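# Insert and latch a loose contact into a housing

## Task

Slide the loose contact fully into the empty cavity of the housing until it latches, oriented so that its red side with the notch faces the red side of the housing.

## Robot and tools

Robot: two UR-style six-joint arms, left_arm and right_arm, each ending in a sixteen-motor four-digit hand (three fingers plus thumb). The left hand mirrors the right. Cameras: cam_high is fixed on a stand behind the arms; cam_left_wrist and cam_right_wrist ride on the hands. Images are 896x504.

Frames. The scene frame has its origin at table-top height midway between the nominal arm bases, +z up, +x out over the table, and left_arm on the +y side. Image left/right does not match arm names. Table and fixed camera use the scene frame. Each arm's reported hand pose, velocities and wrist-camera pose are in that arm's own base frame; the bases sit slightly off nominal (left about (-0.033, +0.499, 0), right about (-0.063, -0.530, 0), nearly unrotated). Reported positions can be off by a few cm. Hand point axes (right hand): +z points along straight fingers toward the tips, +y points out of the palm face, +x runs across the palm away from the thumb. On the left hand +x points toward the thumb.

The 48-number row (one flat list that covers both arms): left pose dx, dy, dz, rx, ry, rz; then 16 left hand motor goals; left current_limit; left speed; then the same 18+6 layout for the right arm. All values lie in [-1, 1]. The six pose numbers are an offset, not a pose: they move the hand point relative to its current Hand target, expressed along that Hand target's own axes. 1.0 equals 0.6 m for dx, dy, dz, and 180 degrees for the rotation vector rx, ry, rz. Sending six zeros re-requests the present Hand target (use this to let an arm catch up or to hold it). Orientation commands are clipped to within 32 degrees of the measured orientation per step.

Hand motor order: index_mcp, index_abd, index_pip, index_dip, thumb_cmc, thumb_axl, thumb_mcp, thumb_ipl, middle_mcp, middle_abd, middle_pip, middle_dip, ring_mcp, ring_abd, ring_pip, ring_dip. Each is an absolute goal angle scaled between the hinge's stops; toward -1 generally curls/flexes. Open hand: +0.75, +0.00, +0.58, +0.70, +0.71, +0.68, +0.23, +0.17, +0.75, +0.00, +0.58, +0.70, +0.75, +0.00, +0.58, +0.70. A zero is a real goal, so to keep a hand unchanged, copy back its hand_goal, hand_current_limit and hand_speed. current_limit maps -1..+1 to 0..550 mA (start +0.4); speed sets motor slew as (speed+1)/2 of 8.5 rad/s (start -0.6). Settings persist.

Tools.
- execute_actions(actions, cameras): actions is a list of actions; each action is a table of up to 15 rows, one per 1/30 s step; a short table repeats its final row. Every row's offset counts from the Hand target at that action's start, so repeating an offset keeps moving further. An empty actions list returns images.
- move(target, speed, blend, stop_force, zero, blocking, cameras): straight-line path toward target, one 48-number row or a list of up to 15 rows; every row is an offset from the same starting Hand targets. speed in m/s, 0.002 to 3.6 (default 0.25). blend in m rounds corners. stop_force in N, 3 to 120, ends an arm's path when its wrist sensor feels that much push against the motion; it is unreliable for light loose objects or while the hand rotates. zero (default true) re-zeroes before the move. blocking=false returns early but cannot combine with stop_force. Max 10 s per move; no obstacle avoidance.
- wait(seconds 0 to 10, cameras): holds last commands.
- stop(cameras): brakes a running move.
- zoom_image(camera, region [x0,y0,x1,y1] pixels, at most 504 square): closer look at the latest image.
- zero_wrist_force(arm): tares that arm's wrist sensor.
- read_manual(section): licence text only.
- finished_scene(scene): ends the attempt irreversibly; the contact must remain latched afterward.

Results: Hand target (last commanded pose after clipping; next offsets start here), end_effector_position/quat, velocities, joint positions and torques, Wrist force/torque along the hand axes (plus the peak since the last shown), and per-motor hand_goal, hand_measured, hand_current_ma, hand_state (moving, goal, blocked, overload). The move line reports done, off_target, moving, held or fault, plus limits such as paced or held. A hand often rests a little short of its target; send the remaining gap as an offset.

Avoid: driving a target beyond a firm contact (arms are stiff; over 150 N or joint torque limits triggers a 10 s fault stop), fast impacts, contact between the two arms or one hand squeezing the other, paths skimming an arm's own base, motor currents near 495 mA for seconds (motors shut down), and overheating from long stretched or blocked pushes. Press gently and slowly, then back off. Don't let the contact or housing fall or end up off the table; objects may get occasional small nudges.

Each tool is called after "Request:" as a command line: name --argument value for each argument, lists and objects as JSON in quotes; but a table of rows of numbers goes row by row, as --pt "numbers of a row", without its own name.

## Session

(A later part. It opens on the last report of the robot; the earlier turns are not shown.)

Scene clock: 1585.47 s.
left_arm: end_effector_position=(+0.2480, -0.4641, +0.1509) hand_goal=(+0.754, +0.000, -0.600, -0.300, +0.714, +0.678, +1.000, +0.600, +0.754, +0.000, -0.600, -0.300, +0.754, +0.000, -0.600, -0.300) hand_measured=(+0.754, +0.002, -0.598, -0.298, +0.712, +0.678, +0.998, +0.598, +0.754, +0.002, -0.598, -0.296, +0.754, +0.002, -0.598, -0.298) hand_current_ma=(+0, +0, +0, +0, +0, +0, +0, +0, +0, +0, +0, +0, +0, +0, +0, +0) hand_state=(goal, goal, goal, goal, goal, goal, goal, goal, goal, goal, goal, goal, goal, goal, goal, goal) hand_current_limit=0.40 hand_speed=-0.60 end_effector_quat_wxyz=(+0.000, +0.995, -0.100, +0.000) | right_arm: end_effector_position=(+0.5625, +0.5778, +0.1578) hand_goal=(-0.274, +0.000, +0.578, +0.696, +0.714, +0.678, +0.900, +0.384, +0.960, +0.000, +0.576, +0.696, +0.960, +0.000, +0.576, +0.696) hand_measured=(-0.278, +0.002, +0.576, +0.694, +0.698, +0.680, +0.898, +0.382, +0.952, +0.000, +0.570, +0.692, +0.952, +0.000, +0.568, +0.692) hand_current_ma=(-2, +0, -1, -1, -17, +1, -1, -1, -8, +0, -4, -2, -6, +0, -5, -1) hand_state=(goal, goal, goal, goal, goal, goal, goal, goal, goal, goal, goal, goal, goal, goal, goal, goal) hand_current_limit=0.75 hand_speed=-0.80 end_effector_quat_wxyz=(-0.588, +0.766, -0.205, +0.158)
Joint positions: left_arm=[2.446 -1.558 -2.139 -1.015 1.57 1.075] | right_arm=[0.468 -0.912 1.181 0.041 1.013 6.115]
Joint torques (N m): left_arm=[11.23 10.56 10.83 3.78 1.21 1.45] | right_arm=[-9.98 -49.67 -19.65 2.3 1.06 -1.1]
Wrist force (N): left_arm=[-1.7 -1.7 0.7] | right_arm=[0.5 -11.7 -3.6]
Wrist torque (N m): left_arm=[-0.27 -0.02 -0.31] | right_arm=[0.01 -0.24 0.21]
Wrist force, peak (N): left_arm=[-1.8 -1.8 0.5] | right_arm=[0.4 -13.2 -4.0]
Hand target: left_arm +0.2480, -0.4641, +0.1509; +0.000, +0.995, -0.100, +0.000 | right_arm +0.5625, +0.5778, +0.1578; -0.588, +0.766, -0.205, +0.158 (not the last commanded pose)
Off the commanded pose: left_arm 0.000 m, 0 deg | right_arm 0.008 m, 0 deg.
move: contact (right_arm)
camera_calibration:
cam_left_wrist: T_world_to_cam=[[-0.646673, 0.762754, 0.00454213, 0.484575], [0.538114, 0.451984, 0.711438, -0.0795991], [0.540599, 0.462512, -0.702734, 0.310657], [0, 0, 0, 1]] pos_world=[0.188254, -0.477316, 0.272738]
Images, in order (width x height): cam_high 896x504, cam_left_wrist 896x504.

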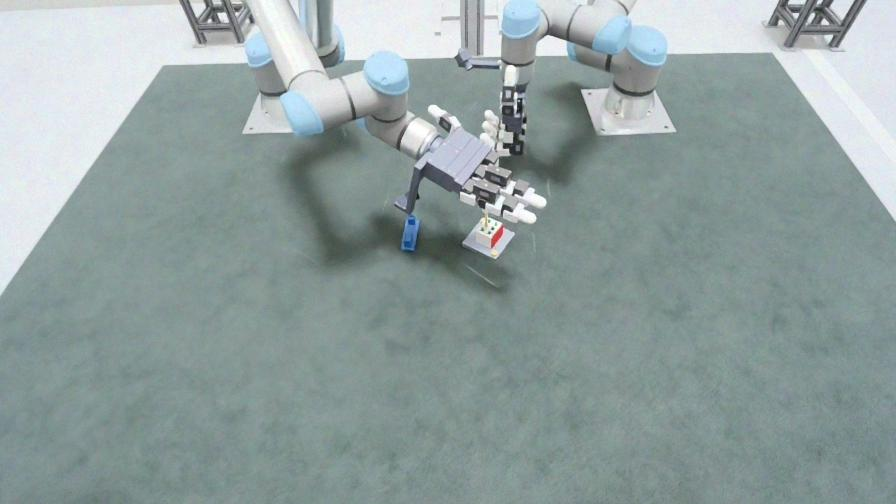

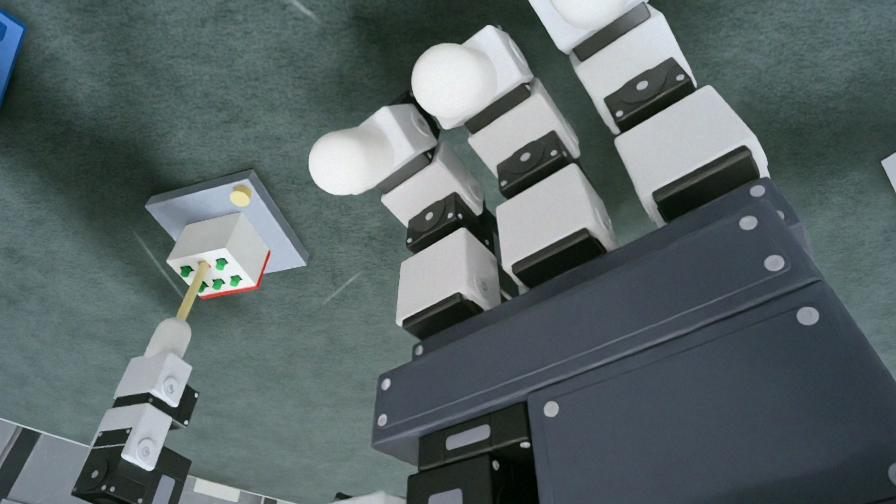

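Request:
move --target '[0,0,0,0,0,0,0.754,0,-0.6,-0.3,0.714,0.678,1.0,0.6,0.754,0,-0.6,-0.3,0.754,0,-0.6,-0.3,0.4,-0.6,0,0.0161,0.0043,0,0,0,-0.274,0,0.577,0.696,0.714,0.678,0.899,0.384,0.96,0,0.576,0.696,0.96,0,0.576,0.696,0.75,-0.8]' --speed 0.005 --stop_force 22 --zero false --cameras '["cam_left_wrist","cam_high"]'

Request:
zoom_image --camera "cam_left_wrist" --region '[130, 240, 240, 370]'

Scene clock: 1592.80 s.
left_arm: end_effector_position=(+0.2480, -0.4641, +0.1509) hand_goal=(+0.754, +0.000, -0.600, -0.300, +0.714, +0.678, +1.000, +0.600, +0.754, +0.000, -0.600, -0.300, +0.754, +0.000, -0.600, -0.300) hand_measured=(+0.754, +0.002, -0.598, -0.298, +0.712, +0.678, +0.998, +0.598, +0.754, +0.002, -0.598, -0.296, +0.754, +0.002, -0.598, -0.298) hand_current_ma=(+0, +0, +0, +0, +0, +0, +0, +0, +0, +0, +0, +0, +0, +0, +0, +0) hand_state=(goal, goal, goal, goal, goal, goal, goal, goal, goal, goal, goal, goal, goal, goal, goal, goal) hand_current_limit=0.40 hand_speed=-0.60 end_effector_quat_wxyz=(+0.000, +0.995, -0.100, +0.000) | right_arm: end_effector_position=(+0.5625, +0.5777, +0.1478) hand_goal=(-0.274, +0.000, +0.578, +0.696, +0.714, +0.678, +0.900, +0.384, +0.960, +0.000, +0.576, +0.696, +0.960, +0.000, +0.576, +0.696) hand_measured=(-0.282, +0.002, +0.572, +0.694, +0.698, +0.680, +0.898, +0.382, +0.952, +0.000, +0.570, +0.692, +0.952, +0.000, +0.570, +0.692) hand_current_ma=(-8, +0, -3, -1, -17, +1, -1, -1, -8, +0, -4, -2, -6, +0, -5, -1) hand_state=(goal, goal, goal, goal, goal, goal, goal, goal, goal, goal, goal, goal, goal, goal, goal, goal) hand_current_limit=0.75 hand_speed=-0.80 end_effector_quat_wxyz=(-0.588, +0.766, -0.205, +0.158)
Joint positions: left_arm=[2.446 -1.558 -2.139 -1.015 1.57 1.075] | right_arm=[0.468 -0.905 1.195 0.019 1.013 6.115]
Joint torques (N m): left_arm=[10.64 11.38 12.63 3.74 0.97 1.48] | right_arm=[-9.17 -41.15 -20.69 1.63 -0.71 -0.98]
Wrist force (N): left_arm=[-1.7 -1.5 0.7] | right_arm=[0.3 -5.8 -2.4]
Wrist torque (N m): left_arm=[-0.24 -0.03 -0.30] | right_arm=[0.02 -0.19 0.06]
Wrist force, peak (N): left_arm=[-1.9 -1.8 0.5] | right_arm=[0.3 -12.1 -3.7]
Hand target: left_arm +0.2480, -0.4641, +0.1509; +0.000, +0.995, -0.100, +0.000 | right_arm +0.5625, +0.5777, +0.1478; -0.588, +0.766, -0.205, +0.158
Off the commanded pose: left_arm 0.000 m, 0 deg | right_arm 0.000 m, 0 deg.
move: done
camera_calibration:
cam_left_wrist: T_world_to_cam=[[-0.646673, 0.762754, 0.00454213, 0.484575], [0.538114, 0.451984, 0.711438, -0.0795991], [0.540599, 0.462512, -0.702734, 0.310657], [0, 0, 0, 1]] pos_world=[0.188254, -0.477316, 0.272738]
Images, in order (width x height): cam_high 896x504, cam_left_wrist 896x504.

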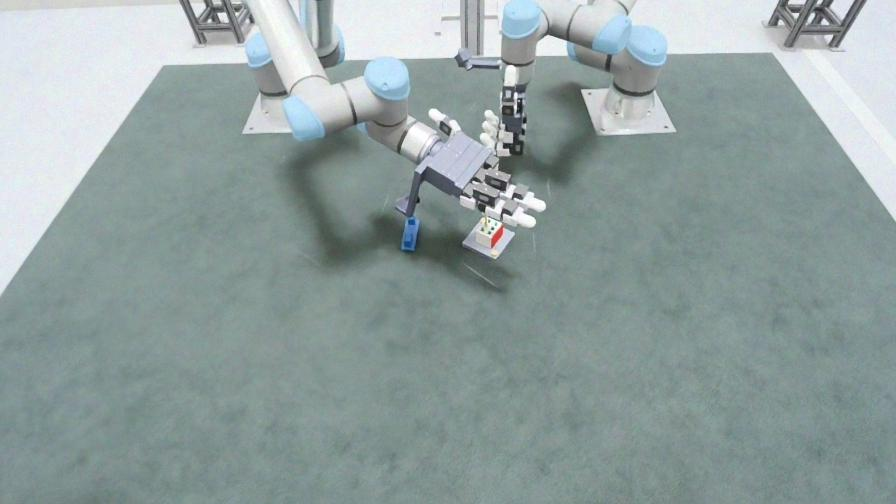

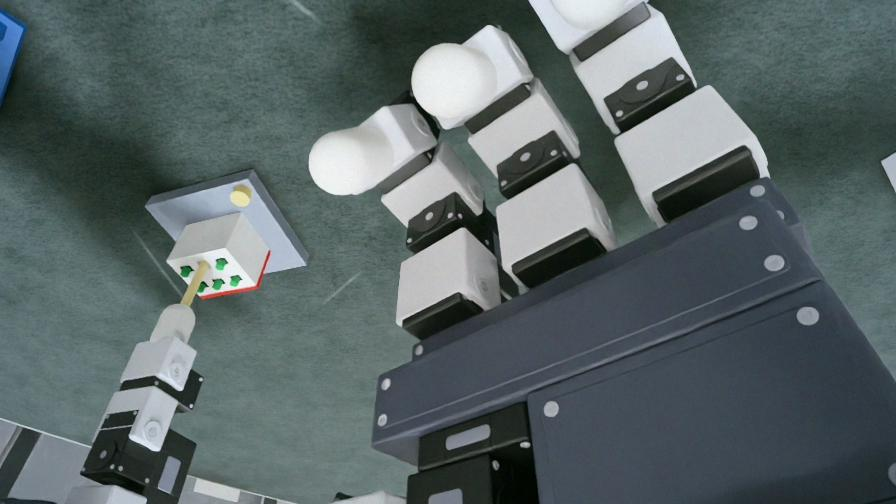

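Scaled by 3.877 from the camera's 896x504 image, which has a finer 1280x720 frame.

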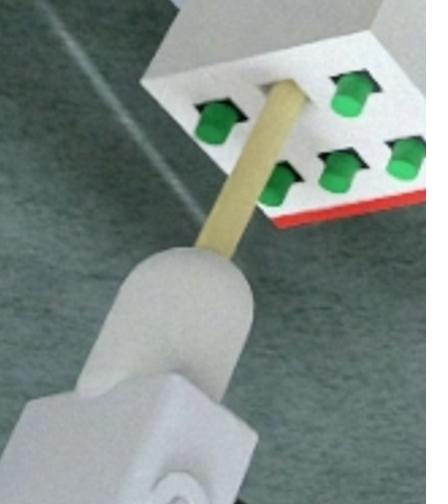

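Request:
move --target '[0,0,0,0,0,0,0.754,0,-0.6,-0.3,0.714,0.678,1.0,0.6,0.754,0,-0.6,-0.3,0.754,0,-0.6,-0.3,0.4,-0.6,0,0.0322,0.0086,0,0,0,-0.274,0,0.577,0.696,0.714,0.678,0.899,0.384,0.96,0,0.576,0.696,0.96,0,0.576,0.696,0.75,-0.8]' --speed 0.006 --stop_force 20 --zero false --cameras '["cam_left_wrist","cam_high"]'

Request:
zoom_image --camera "cam_left_wrist" --region '[130, 240, 240, 370]'

Scene clock: 1598.83 s.
left_arm: end_effector_position=(+0.2480, -0.4641, +0.1509) hand_goal=(+0.754, +0.000, -0.600, -0.300, +0.714, +0.678, +1.000, +0.600, +0.754, +0.000, -0.600, -0.300, +0.754, +0.000, -0.600, -0.300) hand_measured=(+0.754, +0.002, -0.598, -0.298, +0.712, +0.678, +0.998, +0.598, +0.754, +0.002, -0.598, -0.296, +0.754, +0.002, -0.598, -0.298) hand_current_ma=(+0, +0, +0, +0, +0, +0, +0, +0, +0, +0, +0, +0, +0, +0, +0, +0) hand_state=(goal, goal, goal, goal, goal, goal, goal, goal, goal, goal, goal, goal, goal, goal, goal, goal) hand_current_limit=0.40 hand_speed=-0.60 end_effector_quat_wxyz=(+0.000, +0.995, -0.100, +0.000) | right_arm: end_effector_position=(+0.5626, +0.5778, +0.1454) hand_goal=(-0.274, +0.000, +0.578, +0.696, +0.714, +0.678, +0.900, +0.384, +0.960, +0.000, +0.576, +0.696, +0.960, +0.000, +0.576, +0.696) hand_measured=(-0.284, +0.002, +0.572, +0.692, +0.698, +0.680, +0.898, +0.382, +0.952, +0.000, +0.570, +0.692, +0.952, +0.000, +0.570, +0.692) hand_current_ma=(-8, +1, -4, -2, -16, +1, -1, -1, -8, +0, -4, -2, -6, +0, -5, -1) hand_state=(goal, goal, goal, goal, goal, goal, goal, goal, goal, goal, goal, goal, goal, goal, goal, goal) hand_current_limit=0.75 hand_speed=-0.80 end_effector_quat_wxyz=(-0.588, +0.766, -0.205, +0.158)
Joint positions: left_arm=[2.446 -1.558 -2.139 -1.015 1.57 1.075] | right_arm=[0.468 -0.903 1.199 0.013 1.013 6.115]
Joint torques (N m): left_arm=[9.32 11.53 10.4 3.73 0.73 1.23] | right_arm=[-8.32 -42.19 -16.05 3.31 -0.7 -0.22]
Wrist force (N): left_arm=[-1.8 -1.8 0.7] | right_arm=[0.1 -21.0 -5.9]
Wrist torque (N m): left_arm=[-0.28 0.00 -0.32] | right_arm=[-0.09 -0.28 0.39]
Wrist force, peak (N): left_arm=[-2.0 -1.7 0.6] | right_arm=[0.0 -22.6 -6.2]
Hand target: left_arm +0.2480, -0.4641, +0.1509; +0.000, +0.995, -0.100, +0.000 | right_arm +0.5626, +0.5778, +0.1455; -0.588, +0.766, -0.205, +0.158 (not the last commanded pose)
Off the commanded pose: left_arm 0.000 m, 0 deg | right_arm 0.018 m, 0 deg.
move: contact (right_arm)
camera_calibration:
cam_left_wrist: T_world_to_cam=[[-0.646673, 0.762754, 0.00454213, 0.484575], [0.538114, 0.451984, 0.711438, -0.0795991], [0.540599, 0.462512, -0.702734, 0.310657], [0, 0, 0, 1]] pos_world=[0.188254, -0.477316, 0.272738]
Images, in order (width x height): cam_high 896x504, cam_left_wrist 896x504.

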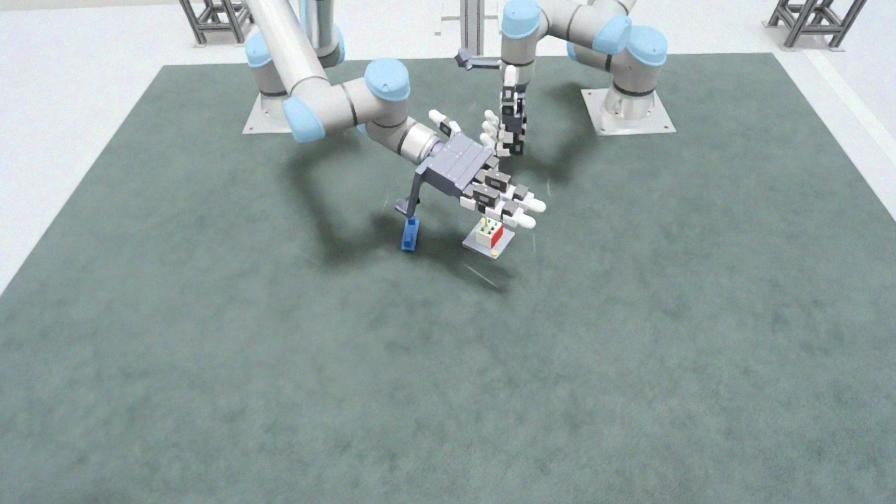

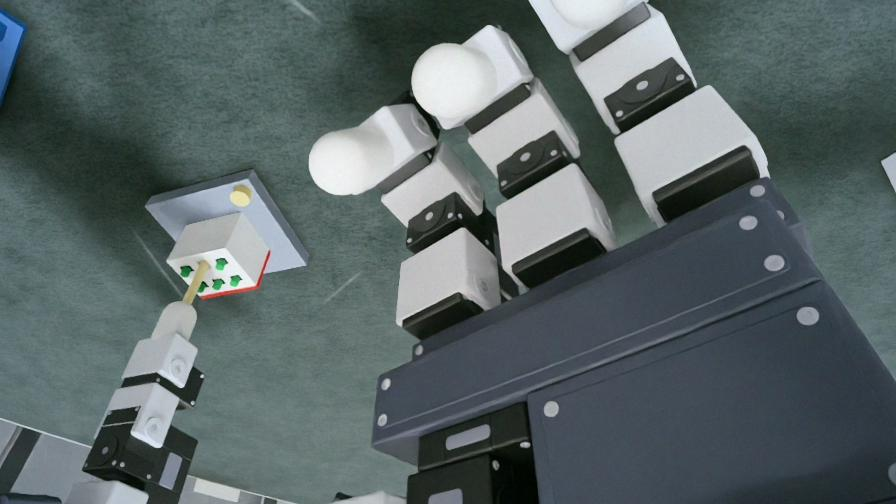

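Scaled by 3.877 from the camera's 896x504 image, which has a finer 1280x720 frame.

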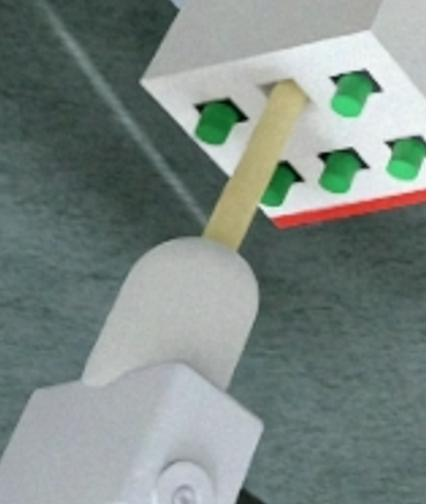

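Request:
move --target '[0,0,0,0,0,0,0.754,0,-0.6,-0.3,0.714,0.678,1.0,0.6,0.754,0,-0.6,-0.3,0.754,0,-0.6,-0.3,0.4,-0.6,0,0.0129,0.00345,0,0,0,-0.274,0,0.577,0.696,0.714,0.678,0.899,0.384,0.96,0,0.576,0.696,0.96,0,0.576,0.696,0.75,-0.8]' --speed 0.004 --stop_force 32 --zero false --cameras '["cam_left_wrist","cam_high"]'

Request:
zoom_image --camera "cam_left_wrist" --region '[130, 240, 240, 370]'

Scene clock: 1606.23 s.
left_arm: end_effector_position=(+0.2480, -0.4641, +0.1509) hand_goal=(+0.754, +0.000, -0.600, -0.300, +0.714, +0.678, +1.000, +0.600, +0.754, +0.000, -0.600, -0.300, +0.754, +0.000, -0.600, -0.300) hand_measured=(+0.754, +0.002, -0.598, -0.298, +0.712, +0.678, +0.998, +0.598, +0.754, +0.002, -0.598, -0.296, +0.754, +0.002, -0.598, -0.298) hand_current_ma=(+0, +0, +0, +0, +0, +0, +0, +0, +0, +0, +0, +0, +0, +0, +0, +0) hand_state=(goal, goal, goal, goal, goal, goal, goal, goal, goal, goal, goal, goal, goal, goal, goal, goal) hand_current_limit=0.40 hand_speed=-0.60 end_effector_quat_wxyz=(+0.000, +0.995, -0.100, +0.000) | right_arm: end_effector_position=(+0.5626, +0.5778, +0.1447) hand_goal=(-0.274, +0.000, +0.578, +0.696, +0.714, +0.678, +0.900, +0.384, +0.960, +0.000, +0.576, +0.696, +0.960, +0.000, +0.576, +0.696) hand_measured=(-0.284, +0.004, +0.570, +0.690, +0.698, +0.680, +0.898, +0.382, +0.952, +0.000, +0.570, +0.692, +0.952, +0.000, +0.570, +0.692) hand_current_ma=(-10, +1, -5, -3, -16, +1, -1, -1, -8, +0, -4, -2, -6, +0, -5, -1) hand_state=(goal, goal, goal, goal, goal, goal, goal, goal, goal, goal, goal, goal, goal, goal, goal, goal) hand_current_limit=0.75 hand_speed=-0.80 end_effector_quat_wxyz=(-0.588, +0.766, -0.205, +0.158)
Joint positions: left_arm=[2.446 -1.558 -2.139 -1.015 1.57 1.075] | right_arm=[0.468 -0.903 1.2 0.011 1.013 6.115]
Joint torques (N m): left_arm=[9.62 11.07 11.48 3.89 0.97 1.35] | right_arm=[-7.31 -34.31 -9.32 4.22 1.14 -0.4]
Wrist force (N): left_arm=[-1.8 -1.5 0.7] | right_arm=[0.3 -32.7 -8.3]
Wrist torque (N m): left_arm=[-0.25 -0.01 -0.32] | right_arm=[-0.21 -0.33 0.62]
Wrist force, peak (N): left_arm=[-1.9 -1.8 0.5] | right_arm=[0.4 -33.6 -8.5]
Hand target: left_arm +0.2480, -0.4641, +0.1509; +0.000, +0.995, -0.100, +0.000 | right_arm +0.5626, +0.5778, +0.1447; -0.588, +0.766, -0.205, +0.158 (not the last commanded pose)
Off the commanded pose: left_arm 0.000 m, 0 deg | right_arm 0.007 m, 0 deg.
move: contact (right_arm)
camera_calibration:
cam_left_wrist: T_world_to_cam=[[-0.646673, 0.762754, 0.00454213, 0.484575], [0.538114, 0.451984, 0.711438, -0.0795991], [0.540599, 0.462512, -0.702734, 0.310657], [0, 0, 0, 1]] pos_world=[0.188254, -0.477316, 0.272738]
Images, in order (width x height): cam_high 896x504, cam_left_wrist 896x504.

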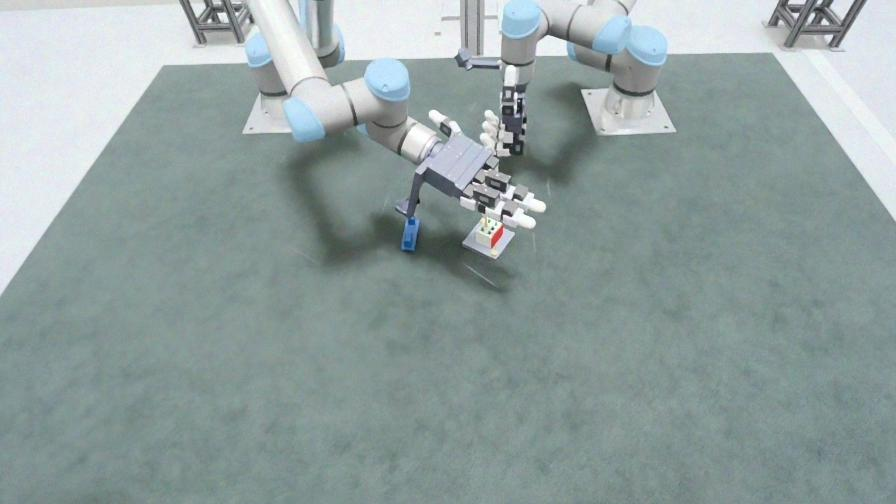

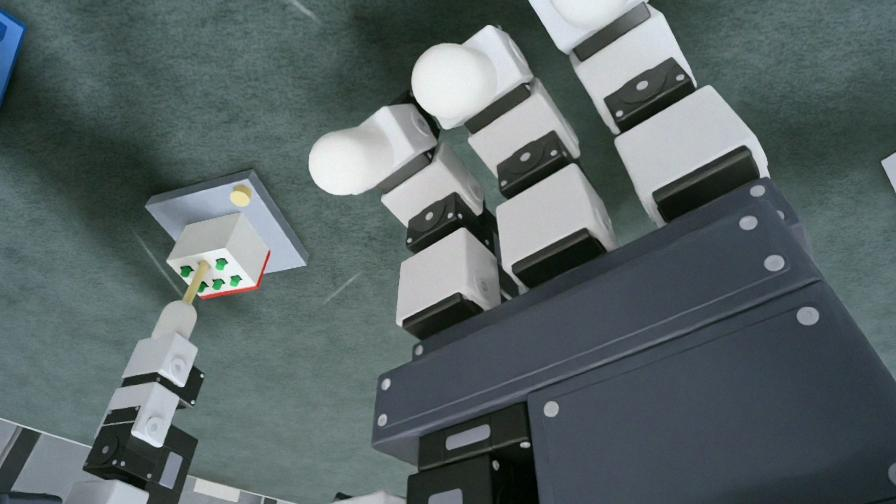

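Scaled by 3.877 from the camera's 896x504 image, which has a finer 1280x720 frame.

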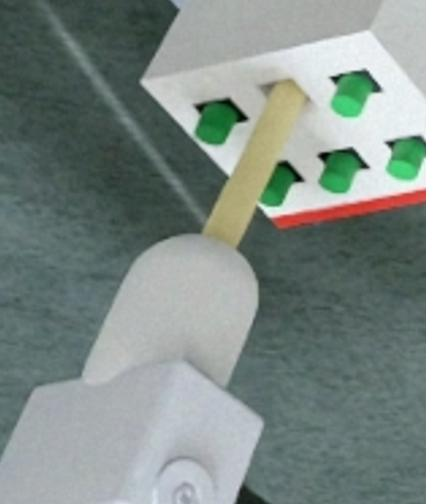

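Request:
move --target '[0,0,0,0,0,0,0.754,0,-0.6,-0.3,0.714,0.678,1.0,0.6,0.754,0,-0.6,-0.3,0.754,0,-0.6,-0.3,0.4,-0.6,0,-0.0966,-0.0259,0,0,0,-0.274,0,0.577,0.696,0.714,0.678,0.899,0.384,0.96,0,0.576,0.696,0.96,0,0.576,0.696,0.4,-0.8]' --speed 0.05 --cameras '["cam_left_wrist","cam_high"]'

Request:
zoom_image --camera "cam_left_wrist" --region '[130, 200, 280, 350]'

Request:
zoom_image --camera "cam_high" --region '[460, 190, 520, 250]'

Scene clock: 1617.27 s.
left_arm: end_effector_position=(+0.2480, -0.4641, +0.1509) hand_goal=(+0.754, +0.000, -0.600, -0.300, +0.714, +0.678, +1.000, +0.600, +0.754, +0.000, -0.600, -0.300, +0.754, +0.000, -0.600, -0.300) hand_measured=(+0.754, +0.002, -0.598, -0.298, +0.712, +0.678, +0.998, +0.598, +0.754, +0.002, -0.598, -0.296, +0.754, +0.002, -0.598, -0.298) hand_current_ma=(+0, +0, +0, +0, +0, +0, +0, +0, +0, +0, +0, +0, +0, +0, +0, +0) hand_state=(goal, goal, goal, goal, goal, goal, goal, goal, goal, goal, goal, goal, goal, goal, goal, goal) hand_current_limit=0.40 hand_speed=-0.60 end_effector_quat_wxyz=(+0.000, +0.995, -0.100, +0.000) | right_arm: end_effector_position=(+0.5626, +0.5778, +0.2049) hand_goal=(-0.274, +0.000, +0.578, +0.696, +0.714, +0.678, +0.900, +0.384, +0.960, +0.000, +0.576, +0.696, +0.960, +0.000, +0.576, +0.696) hand_measured=(-0.278, +0.002, +0.574, +0.694, +0.698, +0.680, +0.898, +0.382, +0.952, +0.000, +0.570, +0.692, +0.952, +0.000, +0.570, +0.692) hand_current_ma=(-3, +1, -2, -1, -16, +1, -1, -1, -8, +0, -4, -2, -7, +0, -5, -1) hand_state=(goal, goal, goal, goal, goal, goal, goal, goal, goal, goal, goal, goal, goal, goal, goal, goal) hand_current_limit=0.40 hand_speed=-0.80 end_effector_quat_wxyz=(-0.588, +0.766, -0.205, +0.158) end_effector_velocity=(+0.001, +0.000, -0.001) end_effector_angular_velocity=(+0.001, -0.003, +0.000)
Joint positions: left_arm=[2.446 -1.558 -2.139 -1.015 1.57 1.075] | right_arm=[0.468 -0.938 1.102 0.145 1.013 6.115]
Joint velocities: left_arm=[within noise] | right_arm=[0 0.001 0.001 -0.005 0 0]
Joint torques (N m): left_arm=[9.31 10.82 11.67 3.59 0.74 1.13] | right_arm=[-3.25 -40.96 -14.79 -2.5 0.97 -1.18]
Wrist force (N): left_arm=[-1.6 -1.6 0.7] | right_arm=[-0.4 -1.1 -1.1]
Wrist torque (N m): left_arm=[-0.25 -0.03 -0.30] | right_arm=[-0.02 -0.07 -0.13]
Wrist force, peak (N): left_arm=[-1.9 -1.8 0.5] | right_arm=[0.3 -33.0 -8.2]
Hand target: left_arm +0.2480, -0.4641, +0.1509; +0.000, +0.995, -0.100, +0.000 | right_arm +0.5626, +0.5778, +0.2047; -0.588, +0.766, -0.205, +0.158
Off the commanded pose: left_arm 0.000 m, 0 deg | right_arm 0.000 m, 0 deg.
move: done
camera_calibration:
cam_left_wrist: T_world_to_cam=[[-0.646673, 0.762754, 0.00454213, 0.484575], [0.538114, 0.451984, 0.711438, -0.0795991], [0.540599, 0.462512, -0.702734, 0.310657], [0, 0, 0, 1]] pos_world=[0.188254, -0.477316, 0.272738]
Images, in order (width x height): cam_high 896x504, cam_left_wrist 896x504.

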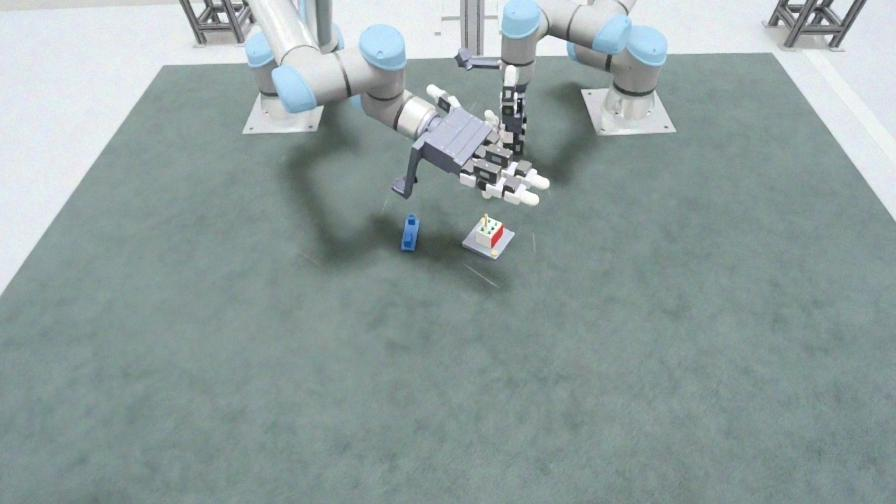

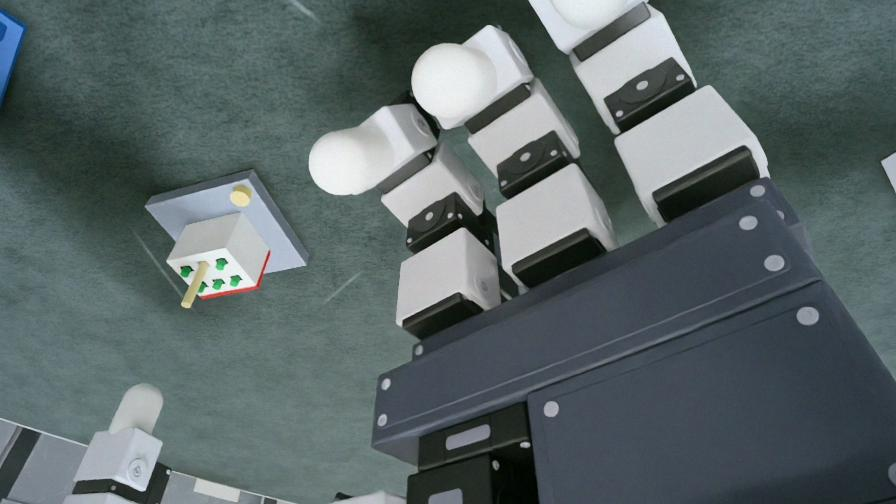

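Scaled by 3.360 from the camera's 896x504 image, which has a finer 1280x720 frame.

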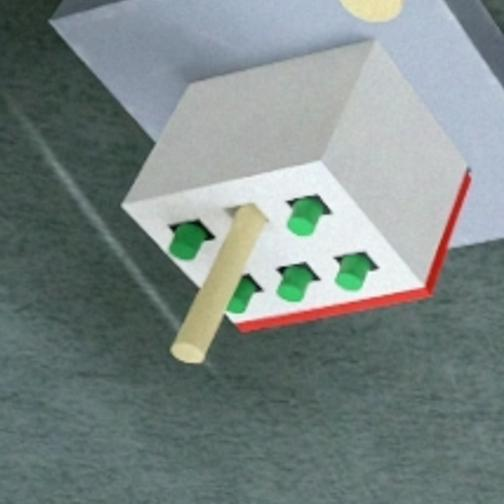

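Scaled by 8.400 from the camera's 896x504 image, which has a finer 1280x720 frame.

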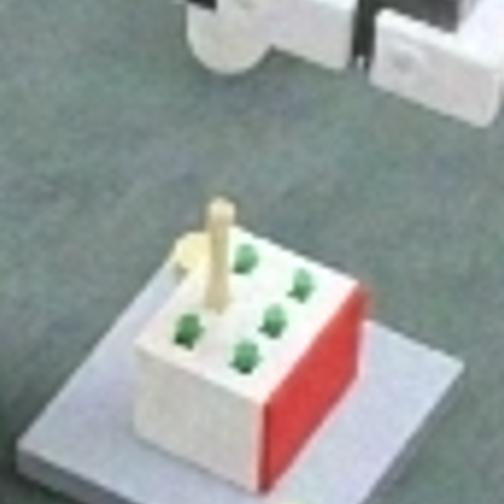

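Request:
finished_scene

The scene is finished: the task was done.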